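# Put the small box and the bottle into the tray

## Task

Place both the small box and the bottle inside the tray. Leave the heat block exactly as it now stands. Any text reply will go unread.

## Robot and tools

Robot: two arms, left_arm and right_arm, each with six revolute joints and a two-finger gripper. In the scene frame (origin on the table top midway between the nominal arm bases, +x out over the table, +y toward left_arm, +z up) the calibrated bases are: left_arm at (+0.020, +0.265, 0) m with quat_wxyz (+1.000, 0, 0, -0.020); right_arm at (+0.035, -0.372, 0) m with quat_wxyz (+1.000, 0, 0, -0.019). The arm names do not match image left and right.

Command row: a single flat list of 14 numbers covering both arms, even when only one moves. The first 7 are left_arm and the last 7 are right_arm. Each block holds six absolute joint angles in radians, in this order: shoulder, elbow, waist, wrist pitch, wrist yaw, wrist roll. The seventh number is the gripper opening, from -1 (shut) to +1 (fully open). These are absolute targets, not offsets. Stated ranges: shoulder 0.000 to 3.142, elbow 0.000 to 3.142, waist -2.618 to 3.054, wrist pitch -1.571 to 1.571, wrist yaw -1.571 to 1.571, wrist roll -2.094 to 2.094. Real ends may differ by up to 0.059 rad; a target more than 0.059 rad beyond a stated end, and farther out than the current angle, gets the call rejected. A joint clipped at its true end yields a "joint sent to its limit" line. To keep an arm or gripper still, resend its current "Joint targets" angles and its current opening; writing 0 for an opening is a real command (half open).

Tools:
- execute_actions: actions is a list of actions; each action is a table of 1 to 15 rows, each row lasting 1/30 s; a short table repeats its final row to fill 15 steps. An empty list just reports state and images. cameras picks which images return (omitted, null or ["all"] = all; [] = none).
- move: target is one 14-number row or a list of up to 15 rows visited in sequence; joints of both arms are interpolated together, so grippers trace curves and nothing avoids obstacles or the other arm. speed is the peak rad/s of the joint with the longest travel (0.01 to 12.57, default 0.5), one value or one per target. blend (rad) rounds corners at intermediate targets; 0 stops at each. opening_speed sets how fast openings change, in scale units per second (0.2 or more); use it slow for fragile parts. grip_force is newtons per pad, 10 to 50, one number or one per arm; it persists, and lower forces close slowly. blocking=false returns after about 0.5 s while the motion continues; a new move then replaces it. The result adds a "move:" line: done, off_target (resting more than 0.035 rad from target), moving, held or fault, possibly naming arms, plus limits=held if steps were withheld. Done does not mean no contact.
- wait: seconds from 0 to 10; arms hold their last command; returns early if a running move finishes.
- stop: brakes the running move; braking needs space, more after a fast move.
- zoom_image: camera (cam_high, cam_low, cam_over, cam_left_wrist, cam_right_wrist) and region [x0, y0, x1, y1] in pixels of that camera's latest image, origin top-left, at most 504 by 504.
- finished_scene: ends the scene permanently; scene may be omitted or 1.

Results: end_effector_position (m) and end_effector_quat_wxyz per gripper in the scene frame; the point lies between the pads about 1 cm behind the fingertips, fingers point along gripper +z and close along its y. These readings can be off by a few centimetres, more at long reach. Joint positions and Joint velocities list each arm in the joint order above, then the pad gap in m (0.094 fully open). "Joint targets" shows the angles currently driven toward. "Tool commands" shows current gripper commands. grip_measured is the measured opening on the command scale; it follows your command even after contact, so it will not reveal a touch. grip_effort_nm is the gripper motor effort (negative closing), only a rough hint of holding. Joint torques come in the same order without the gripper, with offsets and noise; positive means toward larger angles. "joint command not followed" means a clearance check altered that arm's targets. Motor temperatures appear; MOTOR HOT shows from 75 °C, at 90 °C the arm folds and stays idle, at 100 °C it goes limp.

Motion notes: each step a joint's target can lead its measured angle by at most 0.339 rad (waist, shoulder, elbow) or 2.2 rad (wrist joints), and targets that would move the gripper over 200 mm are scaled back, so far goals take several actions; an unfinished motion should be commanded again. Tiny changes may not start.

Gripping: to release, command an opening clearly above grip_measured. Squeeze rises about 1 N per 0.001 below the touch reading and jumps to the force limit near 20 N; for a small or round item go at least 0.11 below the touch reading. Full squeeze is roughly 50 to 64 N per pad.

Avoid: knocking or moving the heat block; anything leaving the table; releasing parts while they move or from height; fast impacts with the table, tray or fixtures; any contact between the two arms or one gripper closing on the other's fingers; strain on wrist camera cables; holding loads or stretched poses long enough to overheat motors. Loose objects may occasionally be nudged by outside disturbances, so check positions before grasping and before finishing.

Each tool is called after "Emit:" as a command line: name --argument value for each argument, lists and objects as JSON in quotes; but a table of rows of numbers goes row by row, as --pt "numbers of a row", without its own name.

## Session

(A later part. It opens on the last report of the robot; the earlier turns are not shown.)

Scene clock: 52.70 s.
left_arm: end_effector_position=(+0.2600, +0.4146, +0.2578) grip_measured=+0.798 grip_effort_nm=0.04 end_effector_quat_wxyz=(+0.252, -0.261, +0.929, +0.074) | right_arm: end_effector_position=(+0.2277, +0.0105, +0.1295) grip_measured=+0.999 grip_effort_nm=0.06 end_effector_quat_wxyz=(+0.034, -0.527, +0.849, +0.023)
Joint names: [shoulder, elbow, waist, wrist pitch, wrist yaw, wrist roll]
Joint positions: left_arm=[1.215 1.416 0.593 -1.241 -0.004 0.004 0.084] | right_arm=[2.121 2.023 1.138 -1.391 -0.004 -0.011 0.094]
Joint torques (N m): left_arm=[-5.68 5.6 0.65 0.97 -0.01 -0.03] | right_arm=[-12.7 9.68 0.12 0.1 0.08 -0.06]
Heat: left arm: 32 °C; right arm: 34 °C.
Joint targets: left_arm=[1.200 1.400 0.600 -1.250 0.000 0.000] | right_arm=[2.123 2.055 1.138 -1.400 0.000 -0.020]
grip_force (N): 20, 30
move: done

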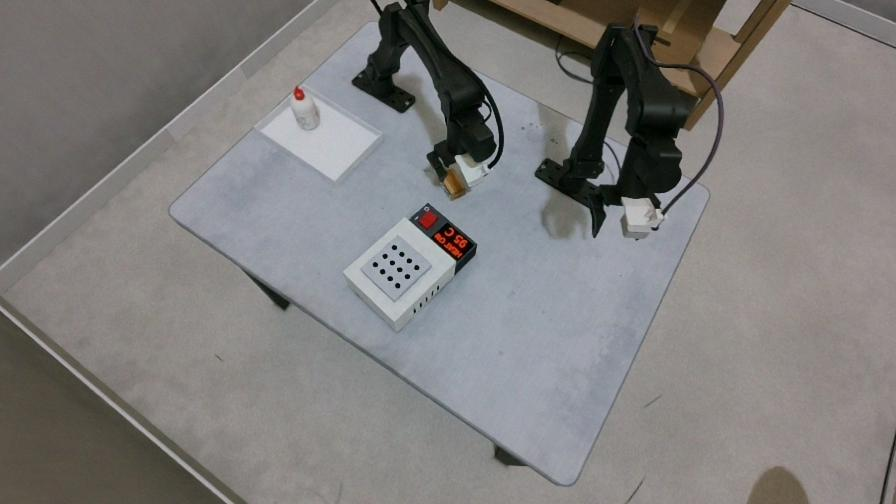

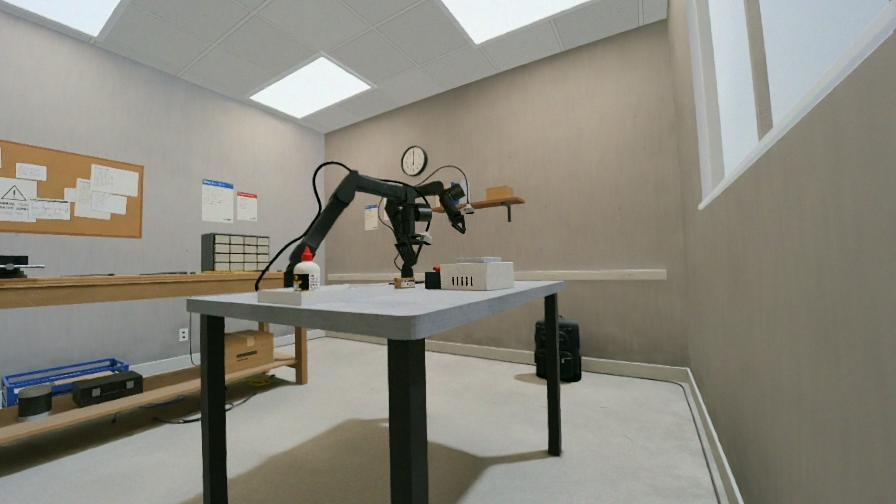

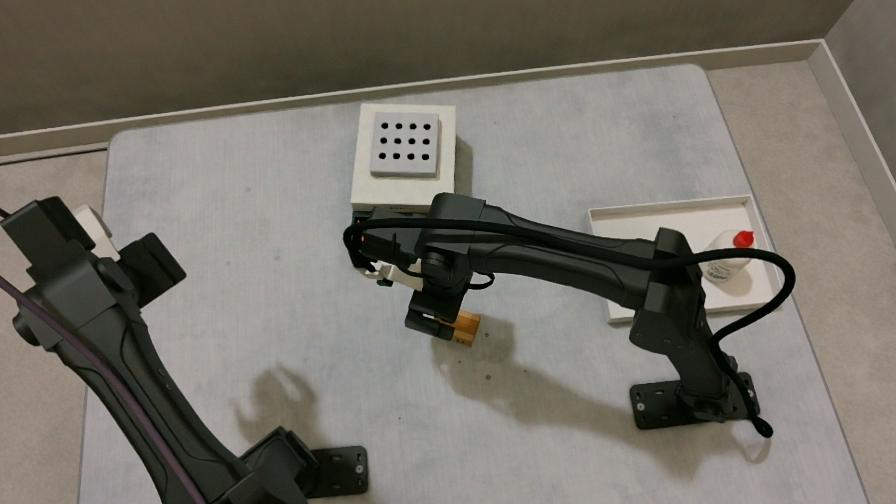

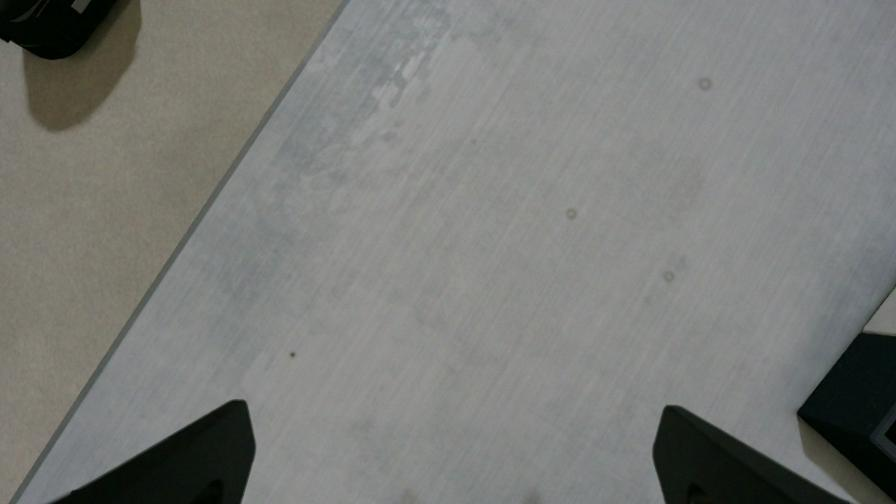

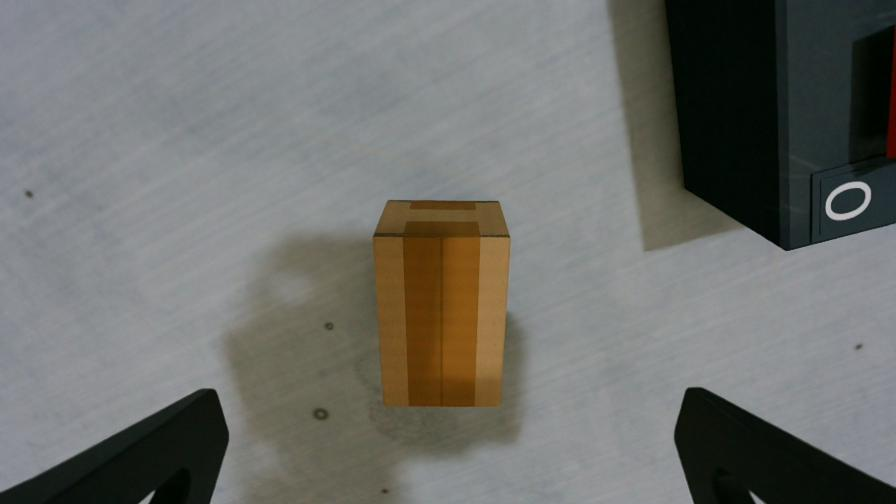

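Emit:
move --pt "1.2 1.4 0.6 -1.25 0 0 0.8 2.104 1.605 1.148 -1.025 0 -0.02 1" --pt "1.2 1.4 0.6 -1.25 0 0 0.8 2.104 1.605 1.148 -1.025 0 -0.02 0.3" --speed 0.4 --grip_force '[20,50]' --opening_speed 1 --cameras '["cam_right_wrist"]'

Scene clock: 55.90 s.
left_arm: end_effector_position=(+0.2600, +0.4146, +0.2578) grip_measured=+0.798 grip_effort_nm=0.04 end_effector_quat_wxyz=(+0.252, -0.261, +0.929, +0.074) | right_arm: end_effector_position=(+0.2154, -0.0092, +0.0255) grip_measured=+0.302 grip_effort_nm=-0.09 end_effector_quat_wxyz=(+0.006, -0.529, +0.848, +0.006)
Joint names: [shoulder, elbow, waist, wrist pitch, wrist yaw, wrist roll]
Joint positions: left_arm=[1.215 1.416 0.593 -1.241 -0.004 0.004 0.084] | right_arm=[2.121 1.61 1.143 -1.044 -0.004 -0.011 0.061]
Joint torques (N m): left_arm=[-5.82 5.6 0.57 0.9 0.06 -0.01] | right_arm=[-14.04 6.08 0.38 0.25 0.08 -0.06]
Heat: left arm: 32 °C; right arm: 33 °C.
Joint targets: left_arm=[1.200 1.400 0.600 -1.250 0.000 0.000] | right_arm=[2.104 1.605 1.148 -1.025 0.000 -0.020]
grip_force (N): 20, 50
move: done
Images, in order (width x height): cam_right_wrist 896x504.

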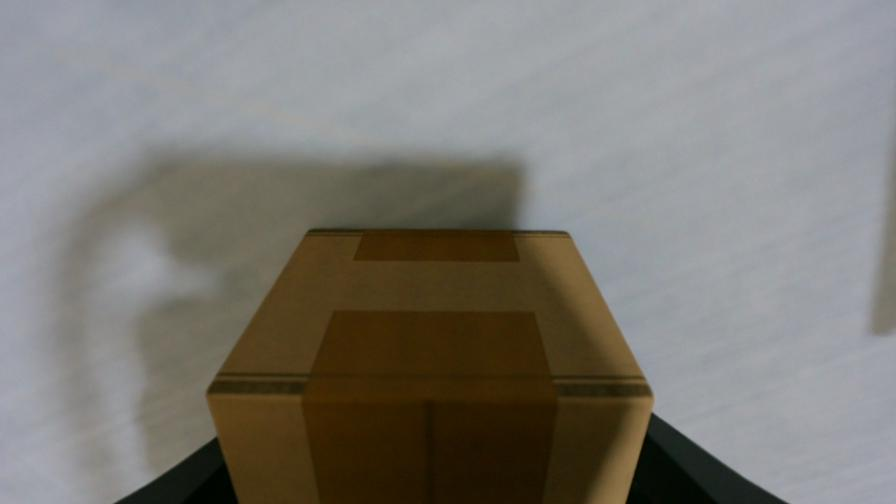

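Emit:
move --target '[1.2,1.4,0.6,-1.25,0,0,0.8,2.104,1.605,1.148,-1.025,0,-0.02,-0.25]' --grip_force '[20,20]' --cameras '[]'

Scene clock: 57.40 s.
left_arm: end_effector_position=(+0.2600, +0.4146, +0.2578) grip_measured=+0.798 grip_effort_nm=0.04 end_effector_quat_wxyz=(+0.252, -0.261, +0.929, +0.074) | right_arm: end_effector_position=(+0.2153, -0.0091, +0.0255) grip_measured=-0.018 grip_effort_nm=-0.47 end_effector_quat_wxyz=(+0.006, -0.530, +0.848, +0.006)
Joint names: [shoulder, elbow, waist, wrist pitch, wrist yaw, wrist roll]
Joint positions: left_arm=[1.215 1.416 0.593 -1.241 -0.004 0.004 0.084] | right_arm=[2.121 1.61 1.143 -1.044 -0.004 -0.011 0.046]
Joint torques (N m): left_arm=[-5.86 5.49 0.66 0.91 0.04 -0.03] | right_arm=[-14.04 6.09 0.36 0.25 0.09 -0.06]
Heat: left arm: 32 °C; right arm: 33 °C.
Joint targets: left_arm=[1.200 1.400 0.600 -1.250 0.000 0.000] | right_arm=[2.104 1.605 1.148 -1.025 0.000 -0.020]
grip_force (N): 20, 20
move: done
No camera images: "cameras" was empty.

Emit:
move --pt "1.2 1.4 0.6 -1.25 0 0 0.8 2.09 1.95 1.148 -1.35 0 -0.02 -0.25" --pt "1.2 1.4 0.6 -1.25 0 0 0.8 1.338 1.215 0.094 -1.405 0 0 -0.25" --speed '[0.5,0.8]' --blend '[0.1,0]'

Scene clock: 60.33 s.
left_arm: end_effector_position=(+0.2600, +0.4146, +0.2578) grip_measured=+0.798 grip_effort_nm=0.04 end_effector_quat_wxyz=(+0.252, -0.261, +0.929, +0.074) | right_arm: end_effector_position=(+0.2572, -0.3582, +0.1524) grip_measured=-0.018 grip_effort_nm=-0.48 end_effector_quat_wxyz=(+0.014, -0.034, +0.999, -0.001)
Joint names: [shoulder, elbow, waist, wrist pitch, wrist yaw, wrist roll]
Joint positions: left_arm=[1.215 1.416 0.593 -1.241 -0.004 0.004 0.084] | right_arm=[1.36 1.224 0.096 -1.406 0.002 -0.01 0.046]
Joint torques (N m): left_arm=[-5.82 5.63 0.76 0.95 0.02 0.02] | right_arm=[-6.61 5.94 -0.24 0.06 -0.02 0.12]
Heat: left arm: 32 °C; right arm: 33 °C.
Joint targets: left_arm=[1.200 1.400 0.600 -1.250 0.000 0.000] | right_arm=[1.338 1.215 0.094 -1.405 0.000 0.000]
grip_force (N): 20, 20
move: done

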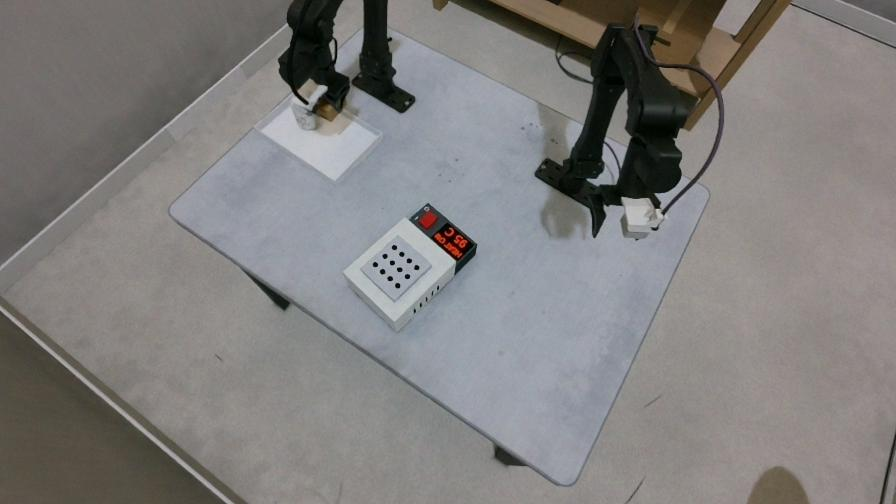

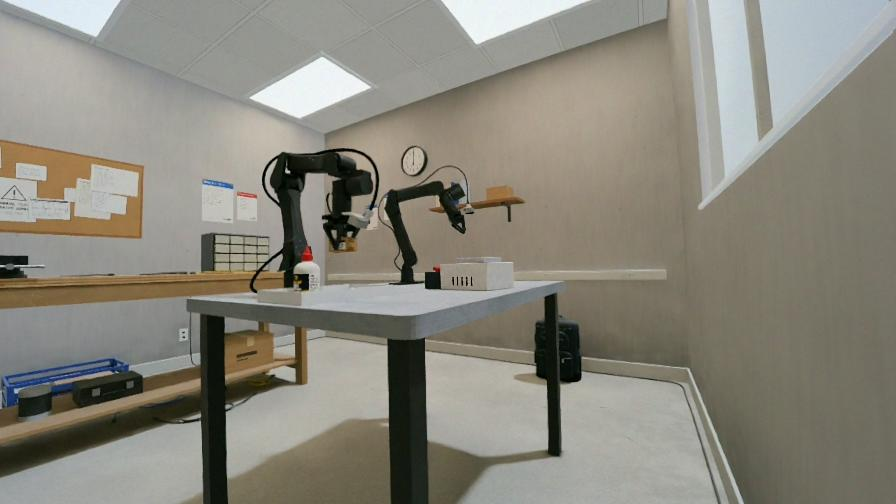

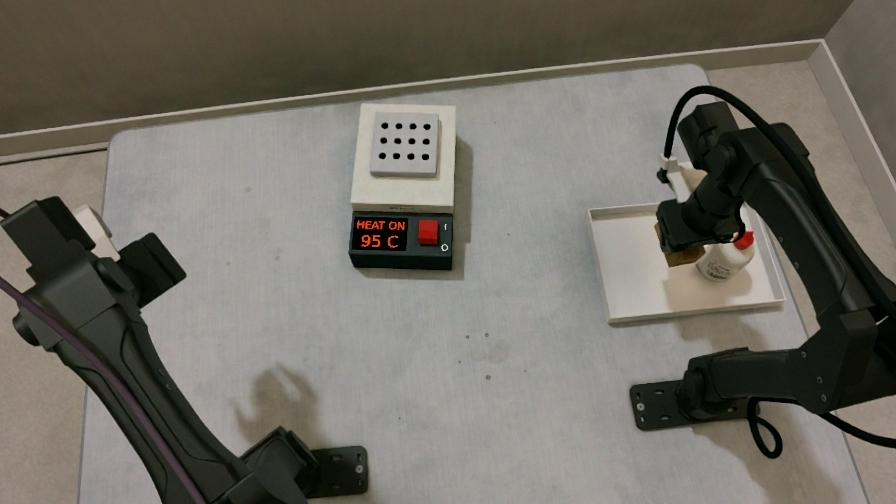

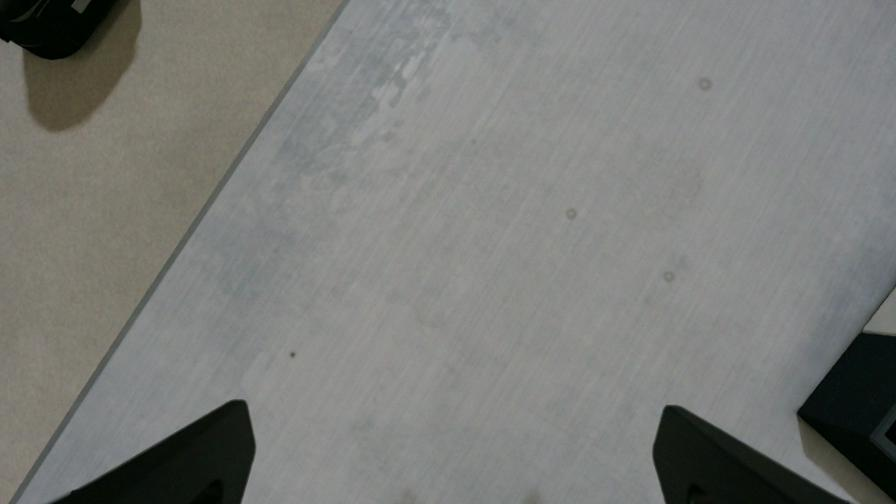

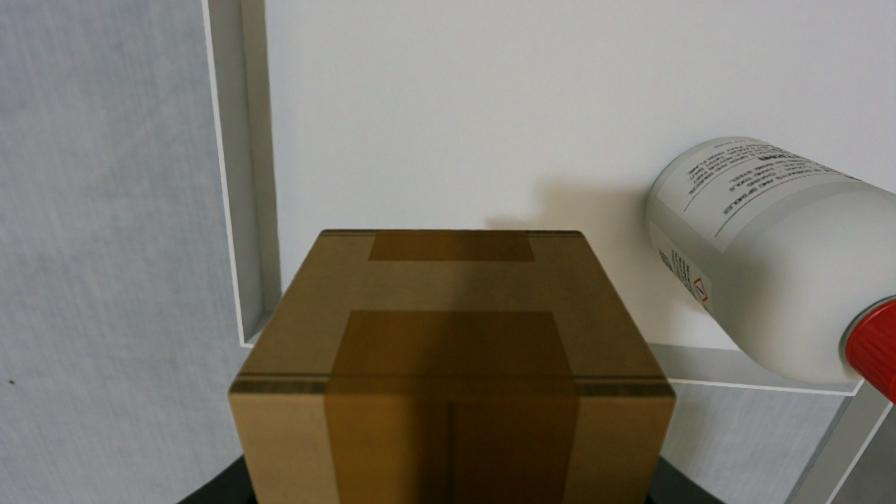

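Emit:
move --pt "1.2 1.4 0.6 -1.25 0 0 0.8 1.40 0.83 0.094 -0.975 0 0 -0.25" --pt "1.2 1.4 0.6 -1.25 0 0 0.8 1.411 0.775 0.094 -0.91 0 0 -0.25" --speed '[0.4,0.12]' --blend 0.02

Scene clock: 62.93 s.
left_arm: end_effector_position=(+0.2600, +0.4146, +0.2578) grip_measured=+0.798 grip_effort_nm=0.05 end_effector_quat_wxyz=(+0.252, -0.261, +0.929, +0.074) | right_arm: end_effector_position=(+0.2490, -0.3586, +0.0340) grip_measured=-0.018 grip_effort_nm=-0.48 end_effector_quat_wxyz=(+0.008, -0.034, +0.999, -0.001)
Joint names: [shoulder, elbow, waist, wrist pitch, wrist yaw, wrist roll]
Joint positions: left_arm=[1.215 1.416 0.593 -1.241 -0.004 0.004 0.084] | right_arm=[1.406 0.781 0.096 -0.93 0.002 -0.01 0.046]
Joint torques (N m): left_arm=[-5.87 5.5 0.75 0.95 0.04 0] | right_arm=[-4.14 5.72 -0.17 0.3 0 0.12]
Heat: left arm: 31 °C; right arm: 33 °C.
Joint targets: left_arm=[1.200 1.400 0.600 -1.250 0.000 0.000] | right_arm=[1.411 0.775 0.094 -0.910 0.000 0.000]
grip_force (N): 20, 20
move: done

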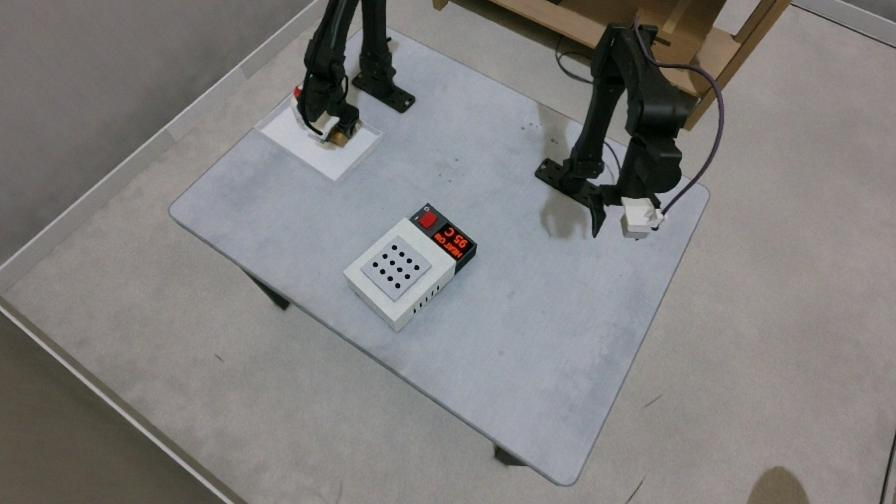

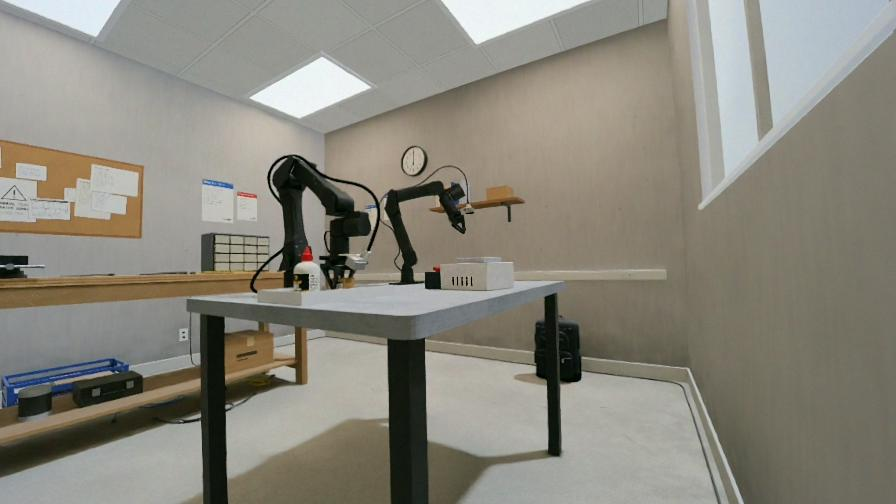

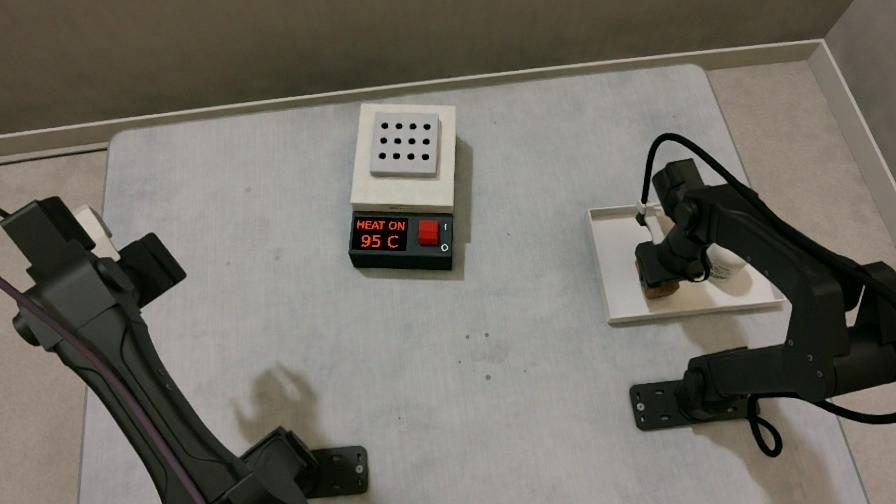

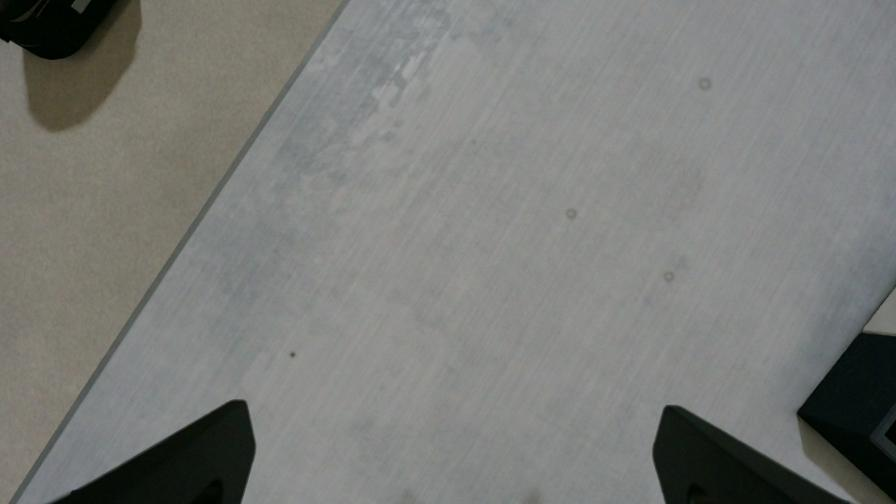

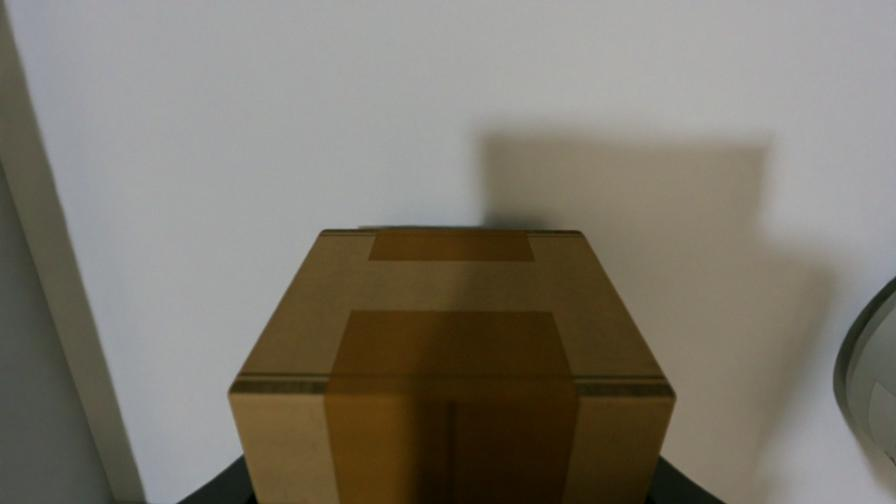

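Emit:
move --target '[1.2,1.4,0.6,-1.25,0,0,0.8,1.411,0.748,0.094,-0.885,0,0,-0.25]' --speed 0.08 --cameras '["cam_right_wrist"]'

Scene clock: 64.00 s.
left_arm: end_effector_position=(+0.2600, +0.4146, +0.2578) grip_measured=+0.798 grip_effort_nm=0.05 end_effector_quat_wxyz=(+0.252, -0.261, +0.929, +0.074) | right_arm: end_effector_position=(+0.2462, -0.3588, +0.0279) grip_measured=-0.018 grip_effort_nm=-0.48 end_effector_quat_wxyz=(+0.008, -0.034, +0.999, -0.001)
Joint names: [shoulder, elbow, waist, wrist pitch, wrist yaw, wrist roll]
Joint positions: left_arm=[1.215 1.416 0.593 -1.241 -0.004 0.004 0.084] | right_arm=[1.406 0.756 0.096 -0.905 0.002 -0.01 0.046]
Joint torques (N m): left_arm=[-5.78 5.52 0.51 0.93 0.03 -0.03] | right_arm=[-4.11 5.61 -0.2 0.28 0 0.12]
Heat: left arm: 31 °C; right arm: 33 °C.
Joint targets: left_arm=[1.200 1.400 0.600 -1.250 0.000 0.000] | right_arm=[1.411 0.748 0.094 -0.885 0.000 0.000]
grip_force (N): 20, 20
move: done
Images, in order (width x height): cam_right_wrist 896x504.

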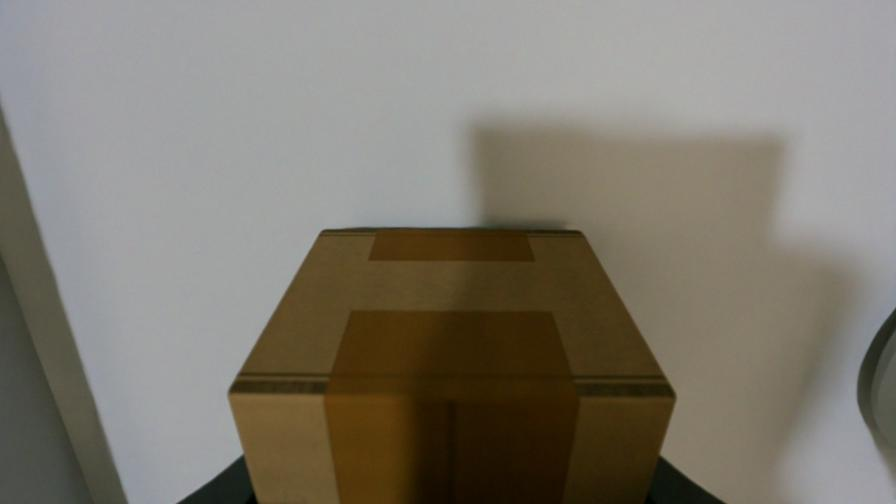

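Emit:
move --pt "1.2 1.4 0.6 -1.25 0 0 0.8 1.411 0.737 0.094 -0.875 0 0 -0.25" --pt "1.2 1.4 0.6 -1.25 0 0 0.8 1.411 0.737 0.094 -0.875 0 0 0.4" --speed 0.06 --opening_speed 1 --cameras '["cam_right_wrist"]'

Emit:
move --pt "1.2 1.4 0.6 -1.25 0 0 0.8 1.40 0.85 0.094 -0.99 0 0 0.4" --pt "1.2 1.4 0.6 -1.25 0 0 0.8 1.338 1.215 0.094 -1.405 0 0 0.4" --pt "1.2 1.4 0.6 -1.25 0 0 0.8 1.338 1.4 0.5 -1.405 0 0 0.4" --speed '[0.3,0.6,0.8]' --blend 0.05

Scene clock: 65.97 s.
left_arm: end_effector_position=(+0.2600, +0.4146, +0.2578) grip_measured=+0.798 grip_effort_nm=0.05 end_effector_quat_wxyz=(+0.252, -0.261, +0.929, +0.074) | right_arm: end_effector_position=(+0.2450, -0.3589, +0.0254) grip_measured=+0.398 grip_effort_nm=0.08 end_effector_quat_wxyz=(+0.008, -0.034, +0.999, -0.001)
Joint names: [shoulder, elbow, waist, wrist pitch, wrist yaw, wrist roll]
Joint positions: left_arm=[1.215 1.416 0.593 -1.241 -0.004 0.004 0.084] | right_arm=[1.406 0.744 0.096 -0.894 0.002 -0.01 0.066]
Joint torques (N m): left_arm=[-5.87 5.68 0.66 0.96 0.03 -0.01] | right_arm=[-4.07 5.57 -0.18 0.26 0 0.13]
Heat: left arm: 31 °C; right arm: 32 °C.
Joint targets: left_arm=[1.200 1.400 0.600 -1.250 0.000 0.000] | right_arm=[1.411 0.737 0.094 -0.875 0.000 0.000]
grip_force (N): 20, 20
move: done
Images, in order (width x height): cam_right_wrist 896x504.

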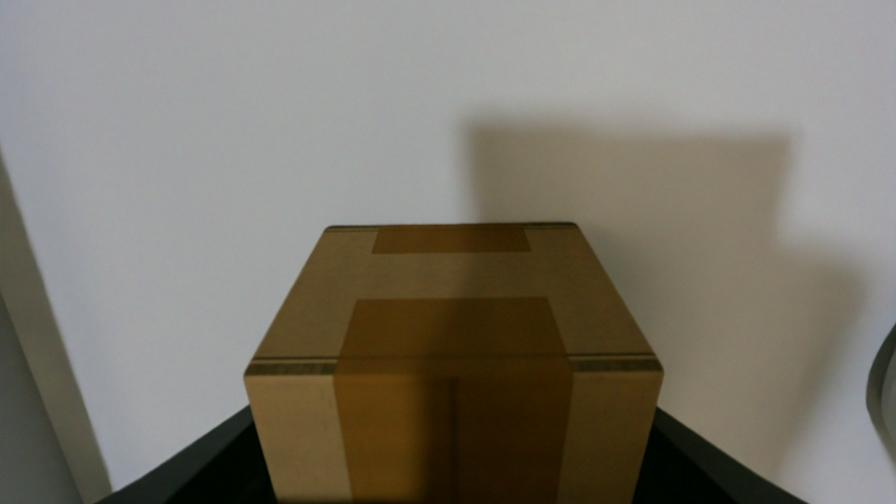

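Scene clock: 68.13 s.
left_arm: end_effector_position=(+0.2600, +0.4146, +0.2578) grip_measured=+0.798 grip_effort_nm=0.04 end_effector_quat_wxyz=(+0.252, -0.261, +0.929, +0.074) | right_arm: end_effector_position=(+0.2632, -0.2576, +0.1924) grip_measured=+0.398 grip_effort_nm=0.08 end_effector_quat_wxyz=(+0.089, -0.231, +0.969, +0.020)
Joint names: [shoulder, elbow, waist, wrist pitch, wrist yaw, wrist roll]
Joint positions: left_arm=[1.215 1.416 0.593 -1.241 -0.004 0.004 0.084] | right_arm=[1.363 1.37 0.498 -1.397 0 -0.009 0.066]
Joint torques (N m): left_arm=[-5.85 5.57 0.62 0.91 0.02 -0.03] | right_arm=[-7.02 9.5 0.18 0.32 0.03 0.11]
Heat: left arm: 31 °C; right arm: 33 °C.
Joint targets: left_arm=[1.200 1.400 0.600 -1.250 0.000 0.000] | right_arm=[1.338 1.400 0.500 -1.405 0.000 0.000]
grip_force (N): 20, 20
move: done

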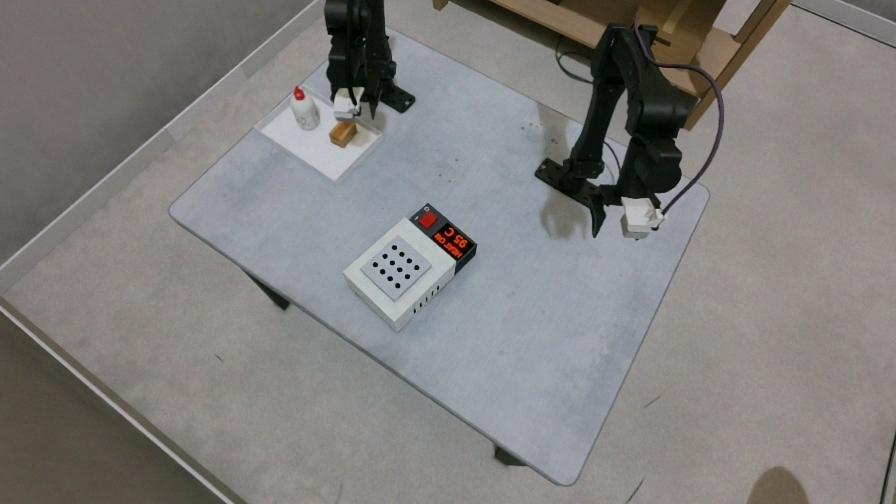

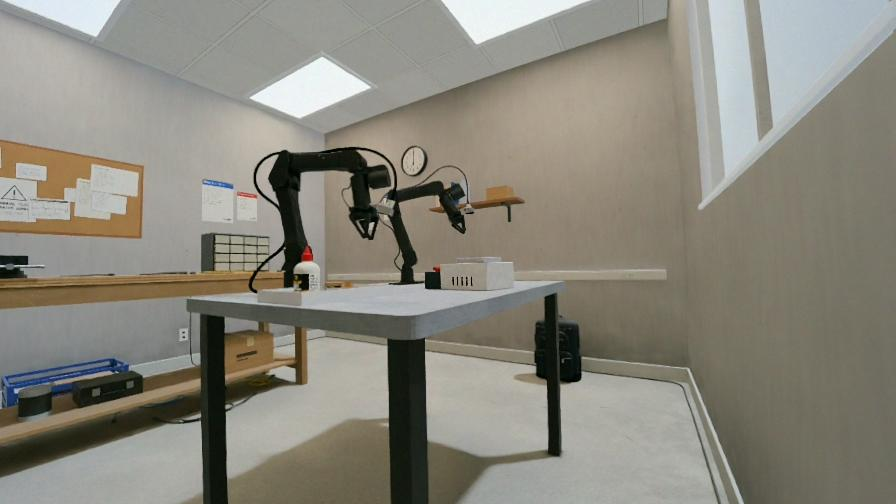

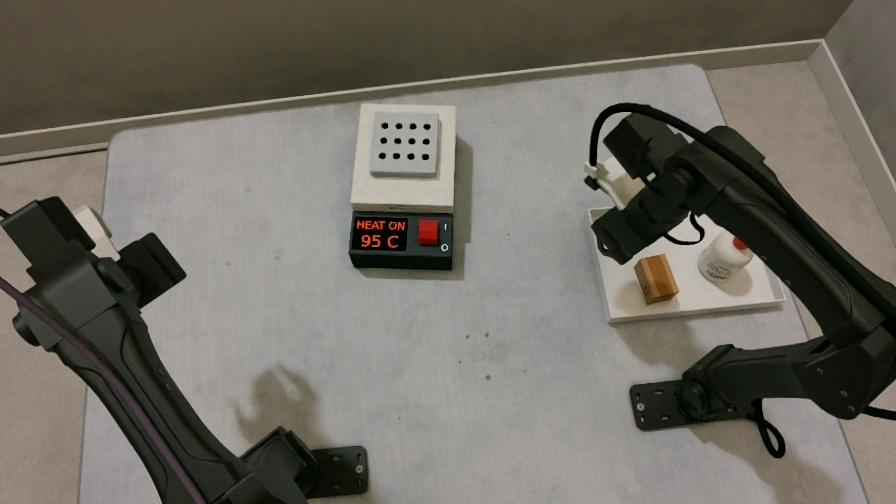

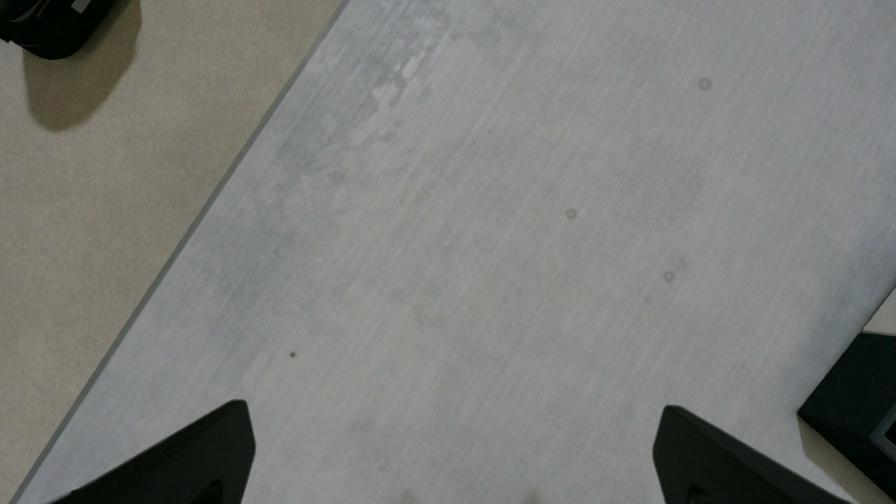

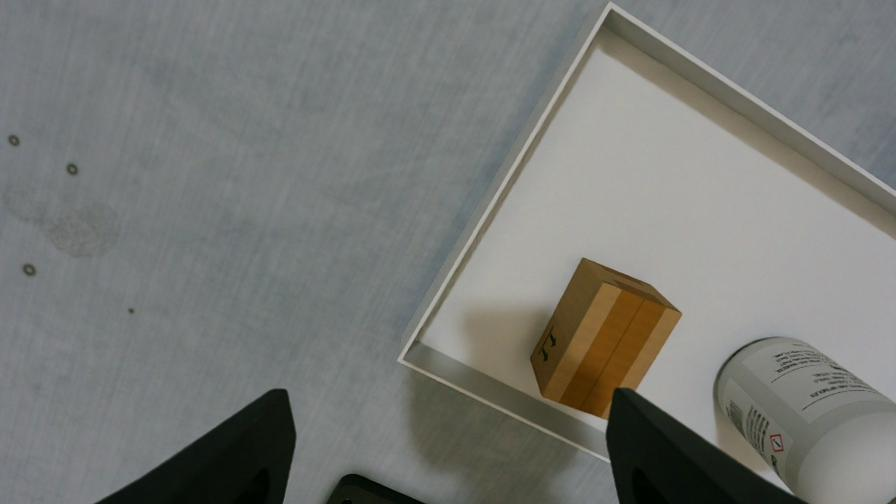

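Both objects are in the tray, upright and at rest.

Emit:
finished_scene

The scene is finished: the task was done.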